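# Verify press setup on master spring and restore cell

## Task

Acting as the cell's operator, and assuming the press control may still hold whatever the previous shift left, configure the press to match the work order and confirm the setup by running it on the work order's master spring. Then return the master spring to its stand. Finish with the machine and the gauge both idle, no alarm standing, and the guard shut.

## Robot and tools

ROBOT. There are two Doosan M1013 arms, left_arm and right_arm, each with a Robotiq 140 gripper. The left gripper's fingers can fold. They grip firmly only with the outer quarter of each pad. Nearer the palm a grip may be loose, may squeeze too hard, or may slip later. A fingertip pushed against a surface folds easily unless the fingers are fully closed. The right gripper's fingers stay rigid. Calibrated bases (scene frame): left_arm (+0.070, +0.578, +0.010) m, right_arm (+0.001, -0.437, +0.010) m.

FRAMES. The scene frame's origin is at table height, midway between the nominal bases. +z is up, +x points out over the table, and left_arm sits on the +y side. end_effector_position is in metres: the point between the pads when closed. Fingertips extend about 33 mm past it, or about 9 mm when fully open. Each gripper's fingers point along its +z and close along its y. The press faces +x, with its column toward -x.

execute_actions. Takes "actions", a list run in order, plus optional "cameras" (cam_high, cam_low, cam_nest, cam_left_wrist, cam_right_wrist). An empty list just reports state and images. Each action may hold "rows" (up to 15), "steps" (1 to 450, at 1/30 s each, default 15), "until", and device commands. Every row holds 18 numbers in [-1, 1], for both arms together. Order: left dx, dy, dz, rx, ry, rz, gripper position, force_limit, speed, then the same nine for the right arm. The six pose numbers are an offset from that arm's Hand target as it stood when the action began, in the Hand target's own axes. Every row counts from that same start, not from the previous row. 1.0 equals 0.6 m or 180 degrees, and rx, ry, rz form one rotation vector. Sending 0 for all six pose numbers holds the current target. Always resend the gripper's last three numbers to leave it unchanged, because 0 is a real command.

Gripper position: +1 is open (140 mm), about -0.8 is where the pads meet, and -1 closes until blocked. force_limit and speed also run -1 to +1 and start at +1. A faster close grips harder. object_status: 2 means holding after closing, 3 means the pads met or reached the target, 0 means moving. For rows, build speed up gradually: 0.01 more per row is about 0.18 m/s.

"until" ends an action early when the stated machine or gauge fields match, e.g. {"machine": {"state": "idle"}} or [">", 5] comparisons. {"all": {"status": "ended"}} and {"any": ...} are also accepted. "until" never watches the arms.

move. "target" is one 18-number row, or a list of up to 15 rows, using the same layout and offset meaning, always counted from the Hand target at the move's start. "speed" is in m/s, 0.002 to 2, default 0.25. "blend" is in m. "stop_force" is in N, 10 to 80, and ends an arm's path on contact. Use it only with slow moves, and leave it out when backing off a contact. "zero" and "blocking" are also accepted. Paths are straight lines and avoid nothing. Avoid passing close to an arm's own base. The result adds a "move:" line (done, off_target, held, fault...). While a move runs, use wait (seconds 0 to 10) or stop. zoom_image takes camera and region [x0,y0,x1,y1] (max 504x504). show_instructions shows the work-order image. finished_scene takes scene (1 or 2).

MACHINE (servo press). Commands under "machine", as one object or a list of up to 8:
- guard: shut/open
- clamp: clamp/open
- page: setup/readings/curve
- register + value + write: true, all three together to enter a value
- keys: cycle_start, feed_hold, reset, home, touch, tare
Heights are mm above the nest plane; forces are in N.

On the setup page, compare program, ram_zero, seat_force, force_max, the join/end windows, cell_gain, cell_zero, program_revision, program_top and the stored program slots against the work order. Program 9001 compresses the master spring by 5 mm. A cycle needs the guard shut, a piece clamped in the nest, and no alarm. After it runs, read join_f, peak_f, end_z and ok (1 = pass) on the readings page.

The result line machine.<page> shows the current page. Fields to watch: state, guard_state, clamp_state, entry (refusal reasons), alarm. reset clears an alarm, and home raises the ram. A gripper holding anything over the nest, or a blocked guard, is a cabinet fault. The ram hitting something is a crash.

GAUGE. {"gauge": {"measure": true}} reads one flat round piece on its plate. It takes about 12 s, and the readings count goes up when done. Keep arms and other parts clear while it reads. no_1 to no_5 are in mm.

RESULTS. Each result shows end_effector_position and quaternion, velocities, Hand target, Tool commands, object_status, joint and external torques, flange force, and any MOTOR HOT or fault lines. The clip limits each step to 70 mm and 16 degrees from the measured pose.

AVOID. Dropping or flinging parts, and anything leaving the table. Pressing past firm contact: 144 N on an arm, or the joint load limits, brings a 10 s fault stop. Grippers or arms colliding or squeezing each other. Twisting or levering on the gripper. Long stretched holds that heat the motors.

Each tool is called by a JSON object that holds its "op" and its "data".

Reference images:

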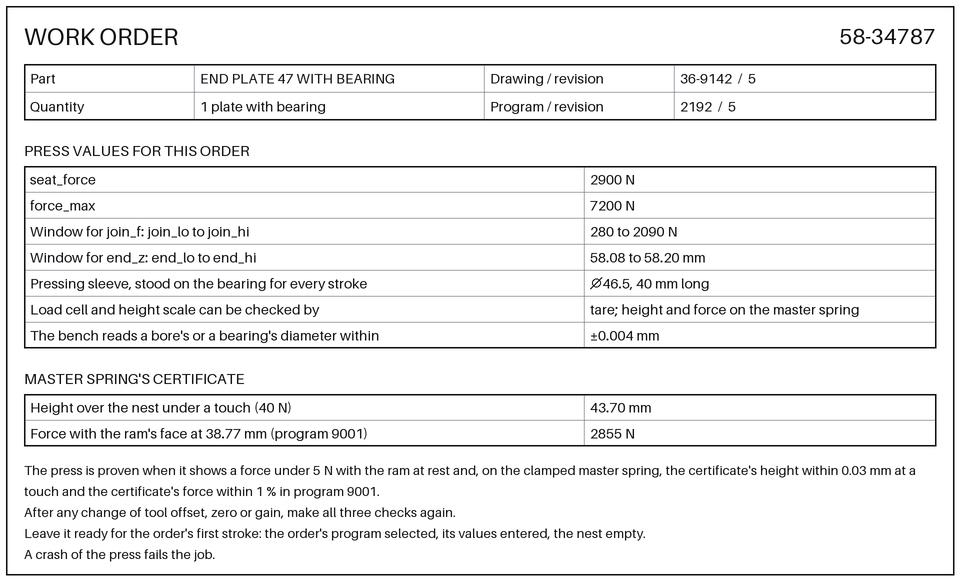

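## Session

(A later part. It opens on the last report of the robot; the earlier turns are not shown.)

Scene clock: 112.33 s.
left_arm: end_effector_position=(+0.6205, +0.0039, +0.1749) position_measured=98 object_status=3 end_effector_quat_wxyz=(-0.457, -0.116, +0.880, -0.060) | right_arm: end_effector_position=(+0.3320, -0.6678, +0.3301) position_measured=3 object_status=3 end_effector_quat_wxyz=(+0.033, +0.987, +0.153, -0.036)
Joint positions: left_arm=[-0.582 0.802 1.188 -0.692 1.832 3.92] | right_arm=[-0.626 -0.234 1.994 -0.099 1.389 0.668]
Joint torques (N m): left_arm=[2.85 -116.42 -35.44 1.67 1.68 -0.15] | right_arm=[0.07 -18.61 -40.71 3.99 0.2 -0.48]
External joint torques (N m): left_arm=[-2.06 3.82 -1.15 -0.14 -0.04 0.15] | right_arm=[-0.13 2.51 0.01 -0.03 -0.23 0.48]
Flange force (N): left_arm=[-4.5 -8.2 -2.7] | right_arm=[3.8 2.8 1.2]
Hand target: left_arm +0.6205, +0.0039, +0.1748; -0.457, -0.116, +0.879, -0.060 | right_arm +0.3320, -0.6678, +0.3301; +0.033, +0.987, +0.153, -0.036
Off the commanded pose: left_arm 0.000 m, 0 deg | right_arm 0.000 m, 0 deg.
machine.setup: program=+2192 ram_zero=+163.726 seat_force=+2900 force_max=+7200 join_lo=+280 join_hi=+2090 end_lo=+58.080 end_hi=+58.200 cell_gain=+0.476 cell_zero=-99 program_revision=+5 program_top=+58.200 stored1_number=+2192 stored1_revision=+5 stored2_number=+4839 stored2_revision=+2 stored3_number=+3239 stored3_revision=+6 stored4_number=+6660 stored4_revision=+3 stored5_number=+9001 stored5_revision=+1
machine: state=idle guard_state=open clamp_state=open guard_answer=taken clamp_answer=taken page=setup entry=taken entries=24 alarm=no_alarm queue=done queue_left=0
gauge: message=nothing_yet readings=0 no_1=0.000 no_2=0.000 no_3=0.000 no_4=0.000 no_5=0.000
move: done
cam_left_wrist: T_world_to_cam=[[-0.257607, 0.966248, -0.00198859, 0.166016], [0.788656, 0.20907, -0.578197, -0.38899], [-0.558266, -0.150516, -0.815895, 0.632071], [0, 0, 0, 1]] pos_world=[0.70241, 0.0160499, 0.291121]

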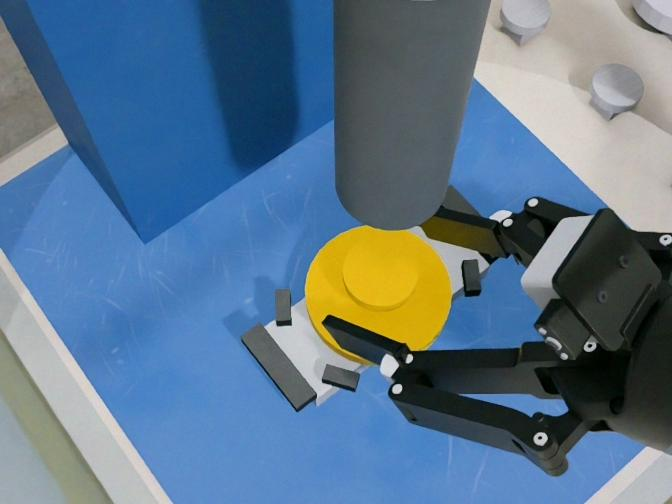

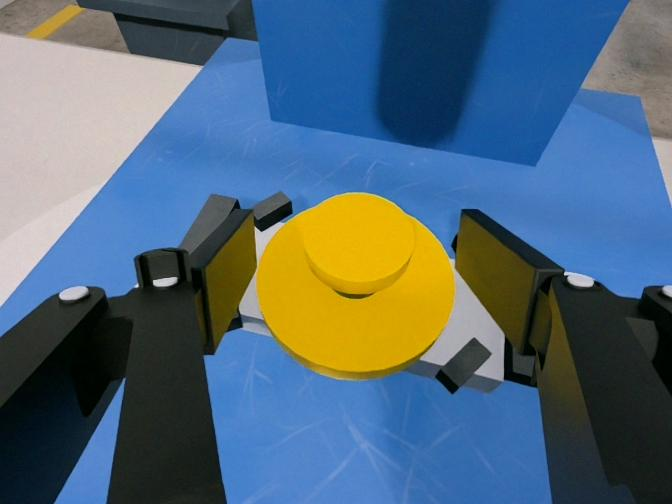

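{"op": "execute_actions", "data": {"actions": [{"rows":[[0,0,0,0,0,0,-1,0,-1,0,0,0,0,0,0,1,1,1]],"steps":100}], "cameras": []}}

{"op": "move", "data": {"target": [[0.0136,0,-0.0096,0,0,0,-1,0,-1,0,0,0,0,0,0,1,1,1],[0.0566,0,-0.0397,0,0,0,-1,0,-1,0,0,0,0,0,0,1,1,1],[-0.034,-0.0423,-0.2547,0,0,0,-1,0,-1,0,0,0,0,0,0,1,1,1]], "speed": [0.03,0.06,0.1], "cameras": ["cam_left_wrist","cam_nest"]}}

Scene clock: 116.37 s.
left_arm: end_effector_position=(+0.6205, +0.0039, +0.1748) position_measured=162 object_status=2 end_effector_quat_wxyz=(-0.457, -0.116, +0.879, -0.060) | right_arm: end_effector_position=(+0.3320, -0.6678, +0.3301) position_measured=3 object_status=3 end_effector_quat_wxyz=(+0.033, +0.987, +0.153, -0.036)
Joint positions: left_arm=[-0.582 0.802 1.188 -0.692 1.832 3.92] | right_arm=[-0.626 -0.234 1.994 -0.099 1.389 0.668]
Joint torques (N m): left_arm=[-4.42 -109.68 -30.23 1.75 0.93 -0.1] | right_arm=[0.2 -18.8 -40.78 3.97 0.14 -0.5]
External joint torques (N m): left_arm=[5.39 -3.05 -6.41 -0.22 0.72 0.1] | right_arm=[-0.15 2.05 -0.03 0 -0.16 0.51]
Flange force (N): left_arm=[-2.8 -6.9 -16.0] | right_arm=[3.2 2.2 0.9]
Hand target: left_arm +0.6205, +0.0039, +0.1748; -0.457, -0.116, +0.879, -0.060 | right_arm +0.3320, -0.6678, +0.3301; +0.033, +0.987, +0.153, -0.036
Off the commanded pose: left_arm 0.000 m, 0 deg | right_arm 0.000 m, 0 deg.
machine.setup: program=+2192 ram_zero=+163.726 seat_force=+2900 force_max=+7200 join_lo=+280 join_hi=+2090 end_lo=+58.080 end_hi=+58.200 cell_gain=+0.476 cell_zero=-99 program_revision=+5 program_top=+58.200 stored1_number=+2192 stored1_revision=+5 stored2_number=+4839 stored2_revision=+2 stored3_number=+3239 stored3_revision=+6 stored4_number=+6660 stored4_revision=+3 stored5_number=+9001 stored5_revision=+1
machine: state=idle guard_state=open clamp_state=open guard_answer=taken clamp_answer=taken page=setup entry=taken entries=24 alarm=no_alarm queue=done queue_left=0
gauge: message=nothing_yet readings=0 no_1=0.000 no_2=0.000 no_3=0.000 no_4=0.000 no_5=0.000

Scene clock: 119.00 s.
left_arm: end_effector_position=(+0.7593, +0.0150, +0.2459) position_measured=162 object_status=2 end_effector_quat_wxyz=(-0.457, -0.116, +0.879, -0.060) | right_arm: end_effector_position=(+0.3320, -0.6678, +0.3301) position_measured=3 object_status=3 end_effector_quat_wxyz=(+0.033, +0.987, +0.153, -0.036)
Joint positions: left_arm=[-0.501 0.986 0.708 -0.728 2.108 3.775] | right_arm=[-0.626 -0.234 1.994 -0.099 1.389 0.668]
Joint torques (N m): left_arm=[2.8 -139.27 -41.62 0.17 2.82 -0.22] | right_arm=[0.6 -18.72 -40.77 3.97 0.21 -0.48]
External joint torques (N m): left_arm=[-2.48 10.55 1.05 1.48 -1.44 0.22] | right_arm=[-0.47 1.47 -0.19 0.01 -0.23 0.48]
Flange force (N): left_arm=[-12.2 -12.9 -4.7] | right_arm=[2.0 2.2 0.7]
Hand target: left_arm +0.7593, +0.0149, +0.2459; -0.457, -0.116, +0.879, -0.060 | right_arm +0.3320, -0.6678, +0.3301; +0.033, +0.987, +0.153, -0.036
Off the commanded pose: left_arm 0.000 m, 0 deg | right_arm 0.000 m, 0 deg.
machine.setup: program=+2192 ram_zero=+163.726 seat_force=+2900 force_max=+7200 join_lo=+280 join_hi=+2090 end_lo=+58.080 end_hi=+58.200 cell_gain=+0.476 cell_zero=-99 program_revision=+5 program_top=+58.200 stored1_number=+2192 stored1_revision=+5 stored2_number=+4839 stored2_revision=+2 stored3_number=+3239 stored3_revision=+6 stored4_number=+6660 stored4_revision=+3 stored5_number=+9001 stored5_revision=+1
machine: state=idle guard_state=open clamp_state=open guard_answer=taken clamp_answer=taken page=setup entry=taken entries=24 alarm=no_alarm queue=done queue_left=0
gauge: message=nothing_yet readings=0 no_1=0.000 no_2=0.000 no_3=0.000 no_4=0.000 no_5=0.000
move: done
cam_left_wrist: T_world_to_cam=[[-0.257758, 0.966208, -0.00199763, 0.191222], [0.788613, 0.209185, -0.578214, -0.459648], [-0.558257, -0.150614, -0.815883, 0.769245], [0, 0, 0, 1]] pos_world=[0.84121, 0.0272503, 0.362221]
Images, in order (width x height): cam_nest 672x504, cam_left_wrist 672x504.

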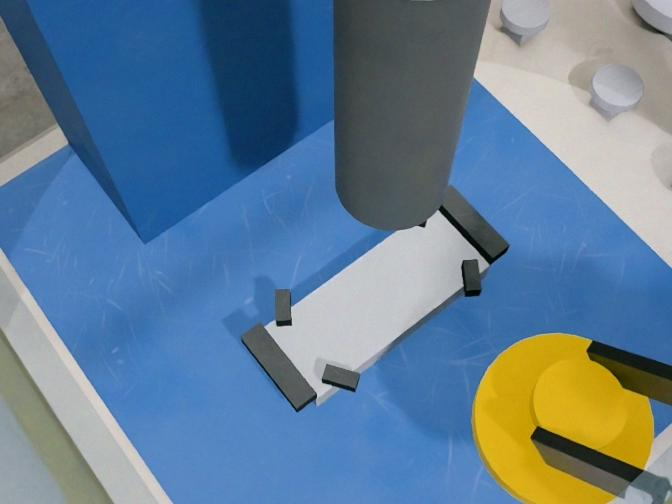

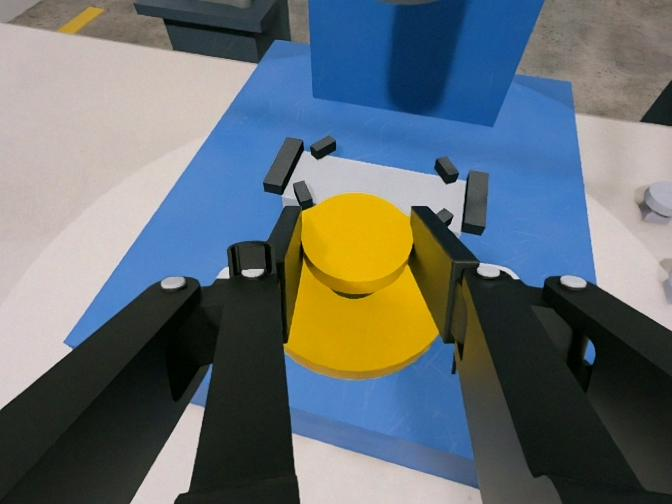

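{"op": "move", "data": {"target": [-0.1945,0.7142,-0.219,0.341,0,-0.239,-1,0,-1,0,0,0,0,0,0,1,1,1], "speed": 0.2, "cameras": ["cam_left_wrist"]}}

{"op": "move", "data": {"target": [[-0.187,0,0.1312,0,0,0,-1,0,-1,0,0,0,0,0,0,1,1,1],[-0.216,0,0.1515,0,0,0,-1,0,-1,0,0,0,0,0,0,1,1,1]], "speed": [0.08,0.008], "stop_force": 10, "cameras": ["cam_left_wrist","cam_low","cam_high"]}}

{"op": "zoom_image", "data": {"camera": "cam_low", "region": [420, 190, 540, 290]}}

Scene clock: 123.23 s.
left_arm: end_effector_position=(+0.8165, +0.4741, +0.2258) position_measured=162 object_status=2 end_effector_quat_wxyz=(+0.326, +0.627, -0.627, +0.326) | right_arm: end_effector_position=(+0.3320, -0.6678, +0.3301) position_measured=3 object_status=3 end_effector_quat_wxyz=(+0.033, +0.987, +0.153, -0.036)
Joint positions: left_arm=[0.185 0.486 1.64 -0.961 1.39 3.695] | right_arm=[-0.626 -0.234 1.994 -0.099 1.389 0.668]
Joint torques (N m): left_arm=[2.09 -92.15 -36.44 -1.7 2.45 -0.17] | right_arm=[0.35 -18.86 -40.78 3.97 0.18 -0.47]
External joint torques (N m): left_arm=[-2.21 8.91 2.15 1.89 -1.23 0.17] | right_arm=[-0.23 1.83 -0.08 0.01 -0.2 0.47]
Flange force (N): left_arm=[-7.5 -7.4 6.8] | right_arm=[2.8 2.1 0.9]
Hand target: left_arm +0.8165, +0.4741, +0.2258; +0.326, +0.627, -0.627, +0.326 | right_arm +0.3320, -0.6678, +0.3301; +0.033, +0.987, +0.153, -0.036
Off the commanded pose: left_arm 0.000 m, 0 deg | right_arm 0.000 m, 0 deg.
machine.setup: program=+2192 ram_zero=+163.726 seat_force=+2900 force_max=+7200 join_lo=+280 join_hi=+2090 end_lo=+58.080 end_hi=+58.200 cell_gain=+0.476 cell_zero=-99 program_revision=+5 program_top=+58.200 stored1_number=+2192 stored1_revision=+5 stored2_number=+4839 stored2_revision=+2 stored3_number=+3239 stored3_revision=+6 stored4_number=+6660 stored4_revision=+3 stored5_number=+9001 stored5_revision=+1
machine: state=idle guard_state=open clamp_state=open guard_answer=taken clamp_answer=taken page=setup entry=taken entries=24 alarm=no_alarm queue=done queue_left=0
gauge: message=nothing_yet readings=0 no_1=0.000 no_2=0.000 no_3=0.000 no_4=0.000 no_5=0.000
move: done
cam_left_wrist: T_world_to_cam=[[-0.999995, 0.00197014, -0.00235039, 0.825574], [0.00296646, 0.815866, -0.578233, -0.258518], [0.000778402, -0.578237, -0.815868, 0.600176], [0, 0, 0, 1]] pos_world=[0.82587, 0.556333, 0.342121]

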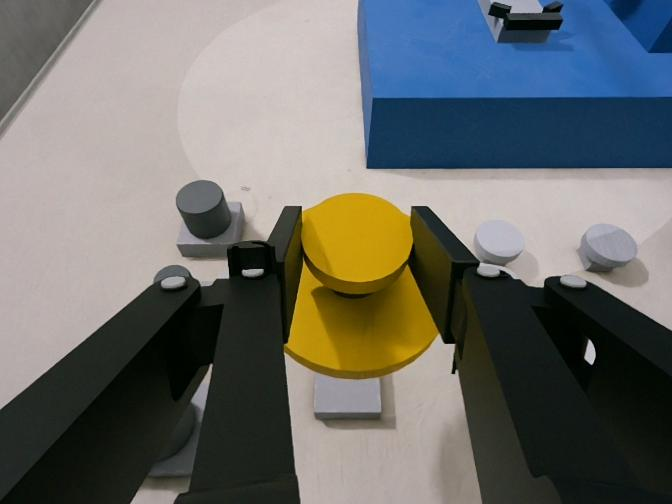

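Scene clock: 127.10 s.
left_arm: end_effector_position=(+0.8166, +0.4740, +0.0766) position_measured=162 object_status=2 end_effector_quat_wxyz=(+0.326, +0.627, -0.627, +0.326) | right_arm: end_effector_position=(+0.3320, -0.6678, +0.3301) position_measured=3 object_status=3 end_effector_quat_wxyz=(+0.033, +0.987, +0.153, -0.036)
Joint positions: left_arm=[0.185 0.636 1.717 -1.008 1.263 3.89] | right_arm=[-0.626 -0.234 1.994 -0.099 1.389 0.668]
Joint torques (N m): left_arm=[-1.15 -85.72 -24.73 0.65 -1.1 -0.03] | right_arm=[0.21 -18.62 -40.72 3.99 0.15 -0.43]
External joint torques (N m): left_arm=[1.23 -4.35 -2.85 -0.61 2.68 0.03] | right_arm=[-0.12 1.51 -0.17 -0.01 -0.17 0.43]
Flange force (N): left_arm=[4.1 -2.0 -7.5] | right_arm=[2.6 1.7 0.5]
Hand target: left_arm +0.8166, +0.4740, +0.0766; +0.326, +0.627, -0.627, +0.326 (not the last commanded pose) | right_arm +0.3320, -0.6678, +0.3301; +0.033, +0.987, +0.153, -0.036
Off the commanded pose: left_arm 0.009 m, 0 deg | right_arm 0.000 m, 0 deg.
machine.setup: program=+2192 ram_zero=+163.726 seat_force=+2900 force_max=+7200 join_lo=+280 join_hi=+2090 end_lo=+58.080 end_hi=+58.200 cell_gain=+0.476 cell_zero=-99 program_revision=+5 program_top=+58.200 stored1_number=+2192 stored1_revision=+5 stored2_number=+4839 stored2_revision=+2 stored3_number=+3239 stored3_revision=+6 stored4_number=+6660 stored4_revision=+3 stored5_number=+9001 stored5_revision=+1
machine: state=idle guard_state=open clamp_state=open guard_answer=taken clamp_answer=taken page=setup entry=taken entries=24 alarm=no_alarm queue=done queue_left=0
gauge: message=nothing_yet readings=0 no_1=0.000 no_2=0.000 no_3=0.000 no_4=0.000 no_5=0.000
move: contact (left_arm); path passed 1 of 2 targets
cam_left_wrist: T_world_to_cam=[[-0.999995, 0.00199451, -0.00248985, 0.825337], [0.0030671, 0.815785, -0.578347, -0.344864], [0.000877663, -0.578351, -0.815787, 0.478332], [0, 0, 0, 1]] pos_world=[0.82597, 0.556333, 0.192821]
Images, in order (width x height): cam_high 672x504, cam_low 672x504, cam_left_wrist 672x504.

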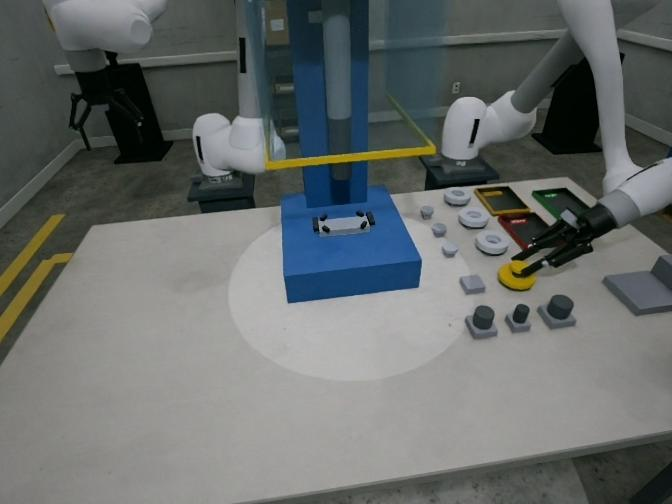

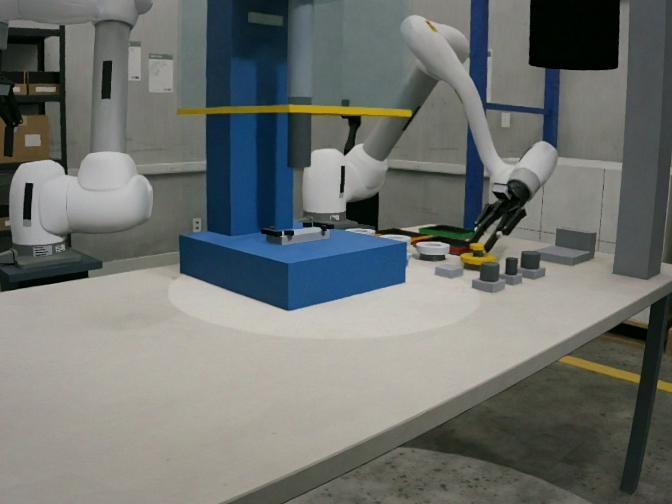

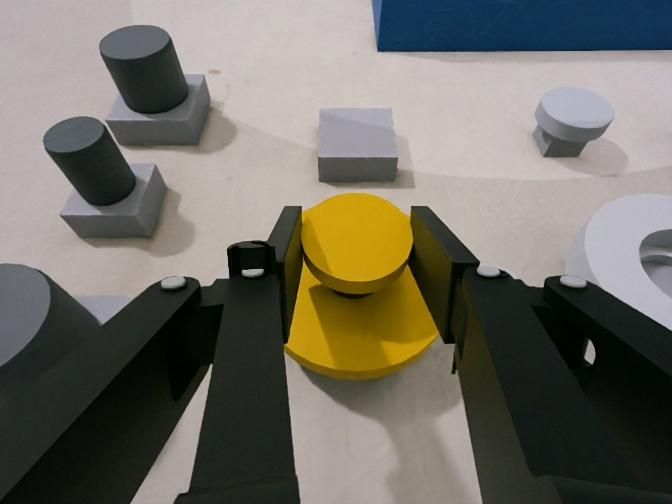

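Scaled by 4.200.

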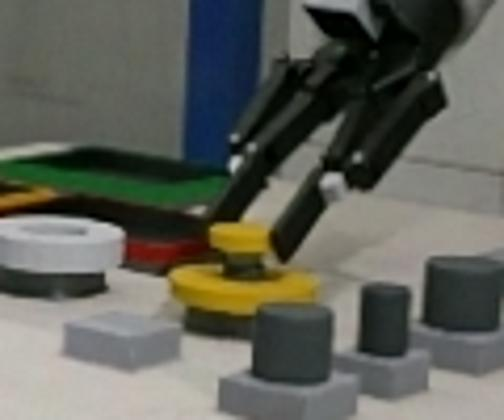

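Seated on the stand. Release, retreat, shut the guard.

{"op": "execute_actions", "data": {"actions": [{"rows":[[0,0,0,0,0,0,0.25,-1,-1,0,0,0,0,0,0,1,1,1]],"steps":60,"machine":{"guard":"shut"}}], "cameras": []}}

{"op": "move", "data": {"target": [[0,0,-0.08,0,0,0,0.25,-1,-1,0,0,0,0,0,0,1,1,1],[0,0,-0.25,0,0,0,0.25,-1,-1,0,0,0,0,0,0,1,1,1]], "speed": [0.06,0.15], "cameras": ["cam_left_wrist","cam_high"]}}

{"op": "execute_actions", "data": {"actions": [{"machine":{"page":"readings"},"steps":3}], "cameras": []}}

Scene clock: 129.70 s.
left_arm: end_effector_position=(+0.8166, +0.4740, +0.0766) position_measured=98 object_status=3 end_effector_quat_wxyz=(+0.326, +0.627, -0.627, +0.326) | right_arm: end_effector_position=(+0.3320, -0.6678, +0.3301) position_measured=3 object_status=3 end_effector_quat_wxyz=(+0.033, +0.987, +0.153, -0.036)
Joint positions: left_arm=[0.185 0.636 1.717 -1.008 1.263 3.89] | right_arm=[-0.626 -0.234 1.994 -0.099 1.389 0.668]
Joint torques (N m): left_arm=[2.12 -93.7 -26.71 0.18 1.53 -0.26] | right_arm=[0.18 -18.69 -40.68 4.01 0.17 -0.48]
External joint torques (N m): left_arm=[-1.92 3.58 -0.95 -0.12 0.03 0.26] | right_arm=[0.04 1.46 -0.19 -0.02 -0.18 0.48]
Flange force (N): left_arm=[-2.8 -6.3 3.3] | right_arm=[3.0 1.4 0.5]
Hand target: left_arm +0.8166, +0.4740, +0.0766; +0.326, +0.627, -0.627, +0.326 | right_arm +0.3320, -0.6678, +0.3301; +0.033, +0.987, +0.153, -0.036
Off the commanded pose: left_arm 0.000 m, 0 deg | right_arm 0.000 m, 0 deg.
machine.setup: program=+2192 ram_zero=+163.726 seat_force=+2900 force_max=+7200 join_lo=+280 join_hi=+2090 end_lo=+58.080 end_hi=+58.200 cell_gain=+0.476 cell_zero=-99 program_revision=+5 program_top=+58.200 stored1_number=+2192 stored1_revision=+5 stored2_number=+4839 stored2_revision=+2 stored3_number=+3239 stored3_revision=+6 stored4_number=+6660 stored4_revision=+3 stored5_number=+9001 stored5_revision=+1
machine: state=idle guard_state=shut clamp_state=open guard_answer=taken clamp_answer=taken page=setup entry=taken entries=24 alarm=no_alarm queue=done queue_left=0
gauge: message=nothing_yet readings=0 no_1=0.000 no_2=0.000 no_3=0.000 no_4=0.000 no_5=0.000

Scene clock: 131.50 s.
left_arm: end_effector_position=(+0.8165, +0.5968, +0.1628) position_measured=98 object_status=3 end_effector_quat_wxyz=(+0.326, +0.627, -0.627, +0.327) | right_arm: end_effector_position=(+0.3320, -0.6678, +0.3301) position_measured=3 object_status=3 end_effector_quat_wxyz=(+0.033, +0.987, +0.153, -0.036)
Joint positions: left_arm=[0.337 0.59 1.599 -0.896 1.453 3.823] | right_arm=[-0.626 -0.234 1.994 -0.099 1.389 0.668]
Joint torques (N m): left_arm=[2.53 -94.69 -31.09 0.61 1.46 -0.19] | right_arm=[0.34 -18.87 -40.77 3.99 0.17 -0.41]
External joint torques (N m): left_arm=[-2.41 3.67 -1.4 -0.15 -0.01 0.19] | right_arm=[-0.35 2.38 0.07 -0.04 -0.2 0.42]
Flange force (N): left_arm=[-2.4 -8.3 1.7] | right_arm=[3.0 3.0 1.3]
Hand target: left_arm +0.8165, +0.5969, +0.1627; +0.326, +0.627, -0.627, +0.326 | right_arm +0.3320, -0.6678, +0.3301; +0.033, +0.987, +0.153, -0.036
Off the commanded pose: left_arm 0.000 m, 0 deg | right_arm 0.000 m, 0 deg.
machine.setup: program=+2192 ram_zero=+163.726 seat_force=+2900 force_max=+7200 join_lo=+280 join_hi=+2090 end_lo=+58.080 end_hi=+58.200 cell_gain=+0.476 cell_zero=-99 program_revision=+5 program_top=+58.200 stored1_number=+2192 stored1_revision=+5 stored2_number=+4839 stored2_revision=+2 stored3_number=+3239 stored3_revision=+6 stored4_number=+6660 stored4_revision=+3 stored5_number=+9001 stored5_revision=+1
machine: state=idle guard_state=shut clamp_state=open guard_answer=taken clamp_answer=taken page=setup entry=taken entries=24 alarm=no_alarm queue=done queue_left=0
gauge: message=nothing_yet readings=0 no_1=0.000 no_2=0.000 no_3=0.000 no_4=0.000 no_5=0.000
move: done
cam_left_wrist: T_world_to_cam=[[-0.999995, 0.00199451, -0.00248985, 0.825206], [0.0030671, 0.815785, -0.578347, -0.395189], [0.000877663, -0.578351, -0.815787, 0.619674], [0, 0, 0, 1]] pos_world=[0.82587, 0.679133, 0.279021]
Images, in order (width x height): cam_high 672x504, cam_left_wrist 672x504.

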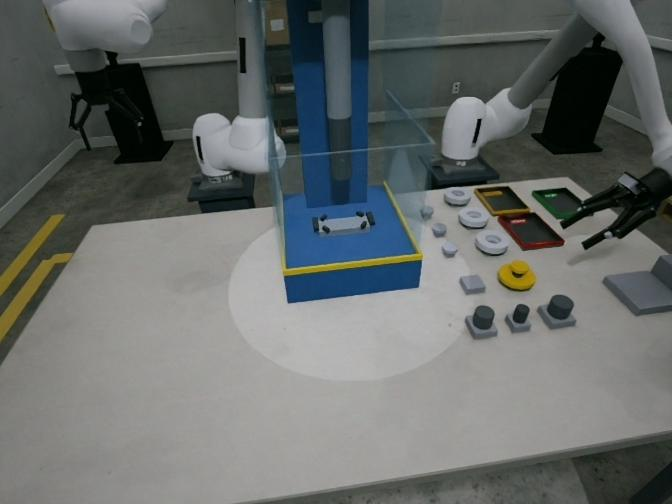

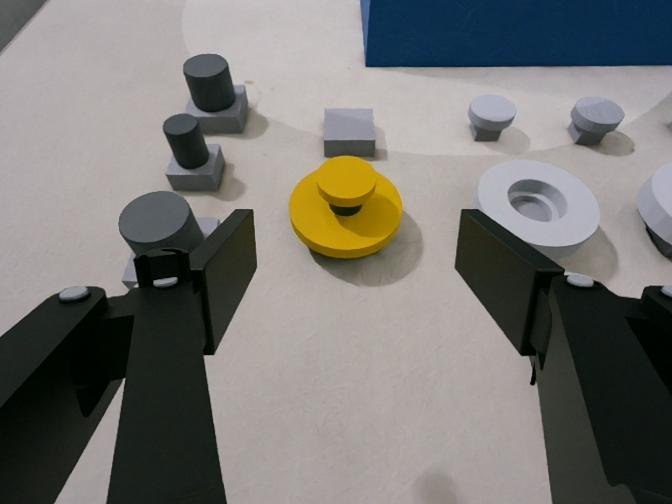

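Scene clock: 131.80 s.
left_arm: end_effector_position=(+0.8165, +0.5968, +0.1628) position_measured=98 object_status=3 end_effector_quat_wxyz=(+0.326, +0.627, -0.627, +0.327) | right_arm: end_effector_position=(+0.3320, -0.6678, +0.3301) position_measured=3 object_status=3 end_effector_quat_wxyz=(+0.033, +0.987, +0.153, -0.036)
Joint positions: left_arm=[0.337 0.59 1.599 -0.896 1.453 3.823] | right_arm=[-0.626 -0.234 1.994 -0.099 1.389 0.668]
Joint torques (N m): left_arm=[2.78 -94.58 -31.33 0.58 1.4 -0.2] | right_arm=[0.26 -18.68 -40.79 4 0.17 -0.43]
External joint torques (N m): left_arm=[-2.55 3.6 -1.12 -0.11 0.05 0.2] | right_arm=[-0.07 1.47 -0.08 -0.02 -0.19 0.43]
Flange force (N): left_arm=[-2.2 -7.7 2.0] | right_arm=[2.6 1.5 0.7]
Hand target: left_arm +0.8165, +0.5969, +0.1627; +0.326, +0.627, -0.627, +0.326 | right_arm +0.3320, -0.6678, +0.3301; +0.033, +0.987, +0.153, -0.036
Tool commands: left_gripper/position=+0.25 left_gripper/force_limit=-1.0 left_gripper/speed=-1.0 right_gripper/position=+1.0 right_gripper/force_limit=+1.0 right_gripper/speed=+1.0
Off the commanded pose: left_arm 0.000 m, 0 deg | right_arm 0.000 m, 0 deg.
machine.readings: force=+0 touch_z=+43.711 join_f=+2701 peak_f=+2866 end_z=+38.768 ok=+0 pos_z=+156.274 cycles=+1
machine: state=idle guard_state=shut clamp_state=open guard_answer=taken clamp_answer=taken page=readings entry=taken entries=24 alarm=no_alarm queue=done queue_left=0
gauge: message=nothing_yet readings=0 no_1=0.000 no_2=0.000 no_3=0.000 no_4=0.000 no_5=0.000

{"op": "finished_scene", "data": {"scene": 2}}

The scene is finished: the task was done.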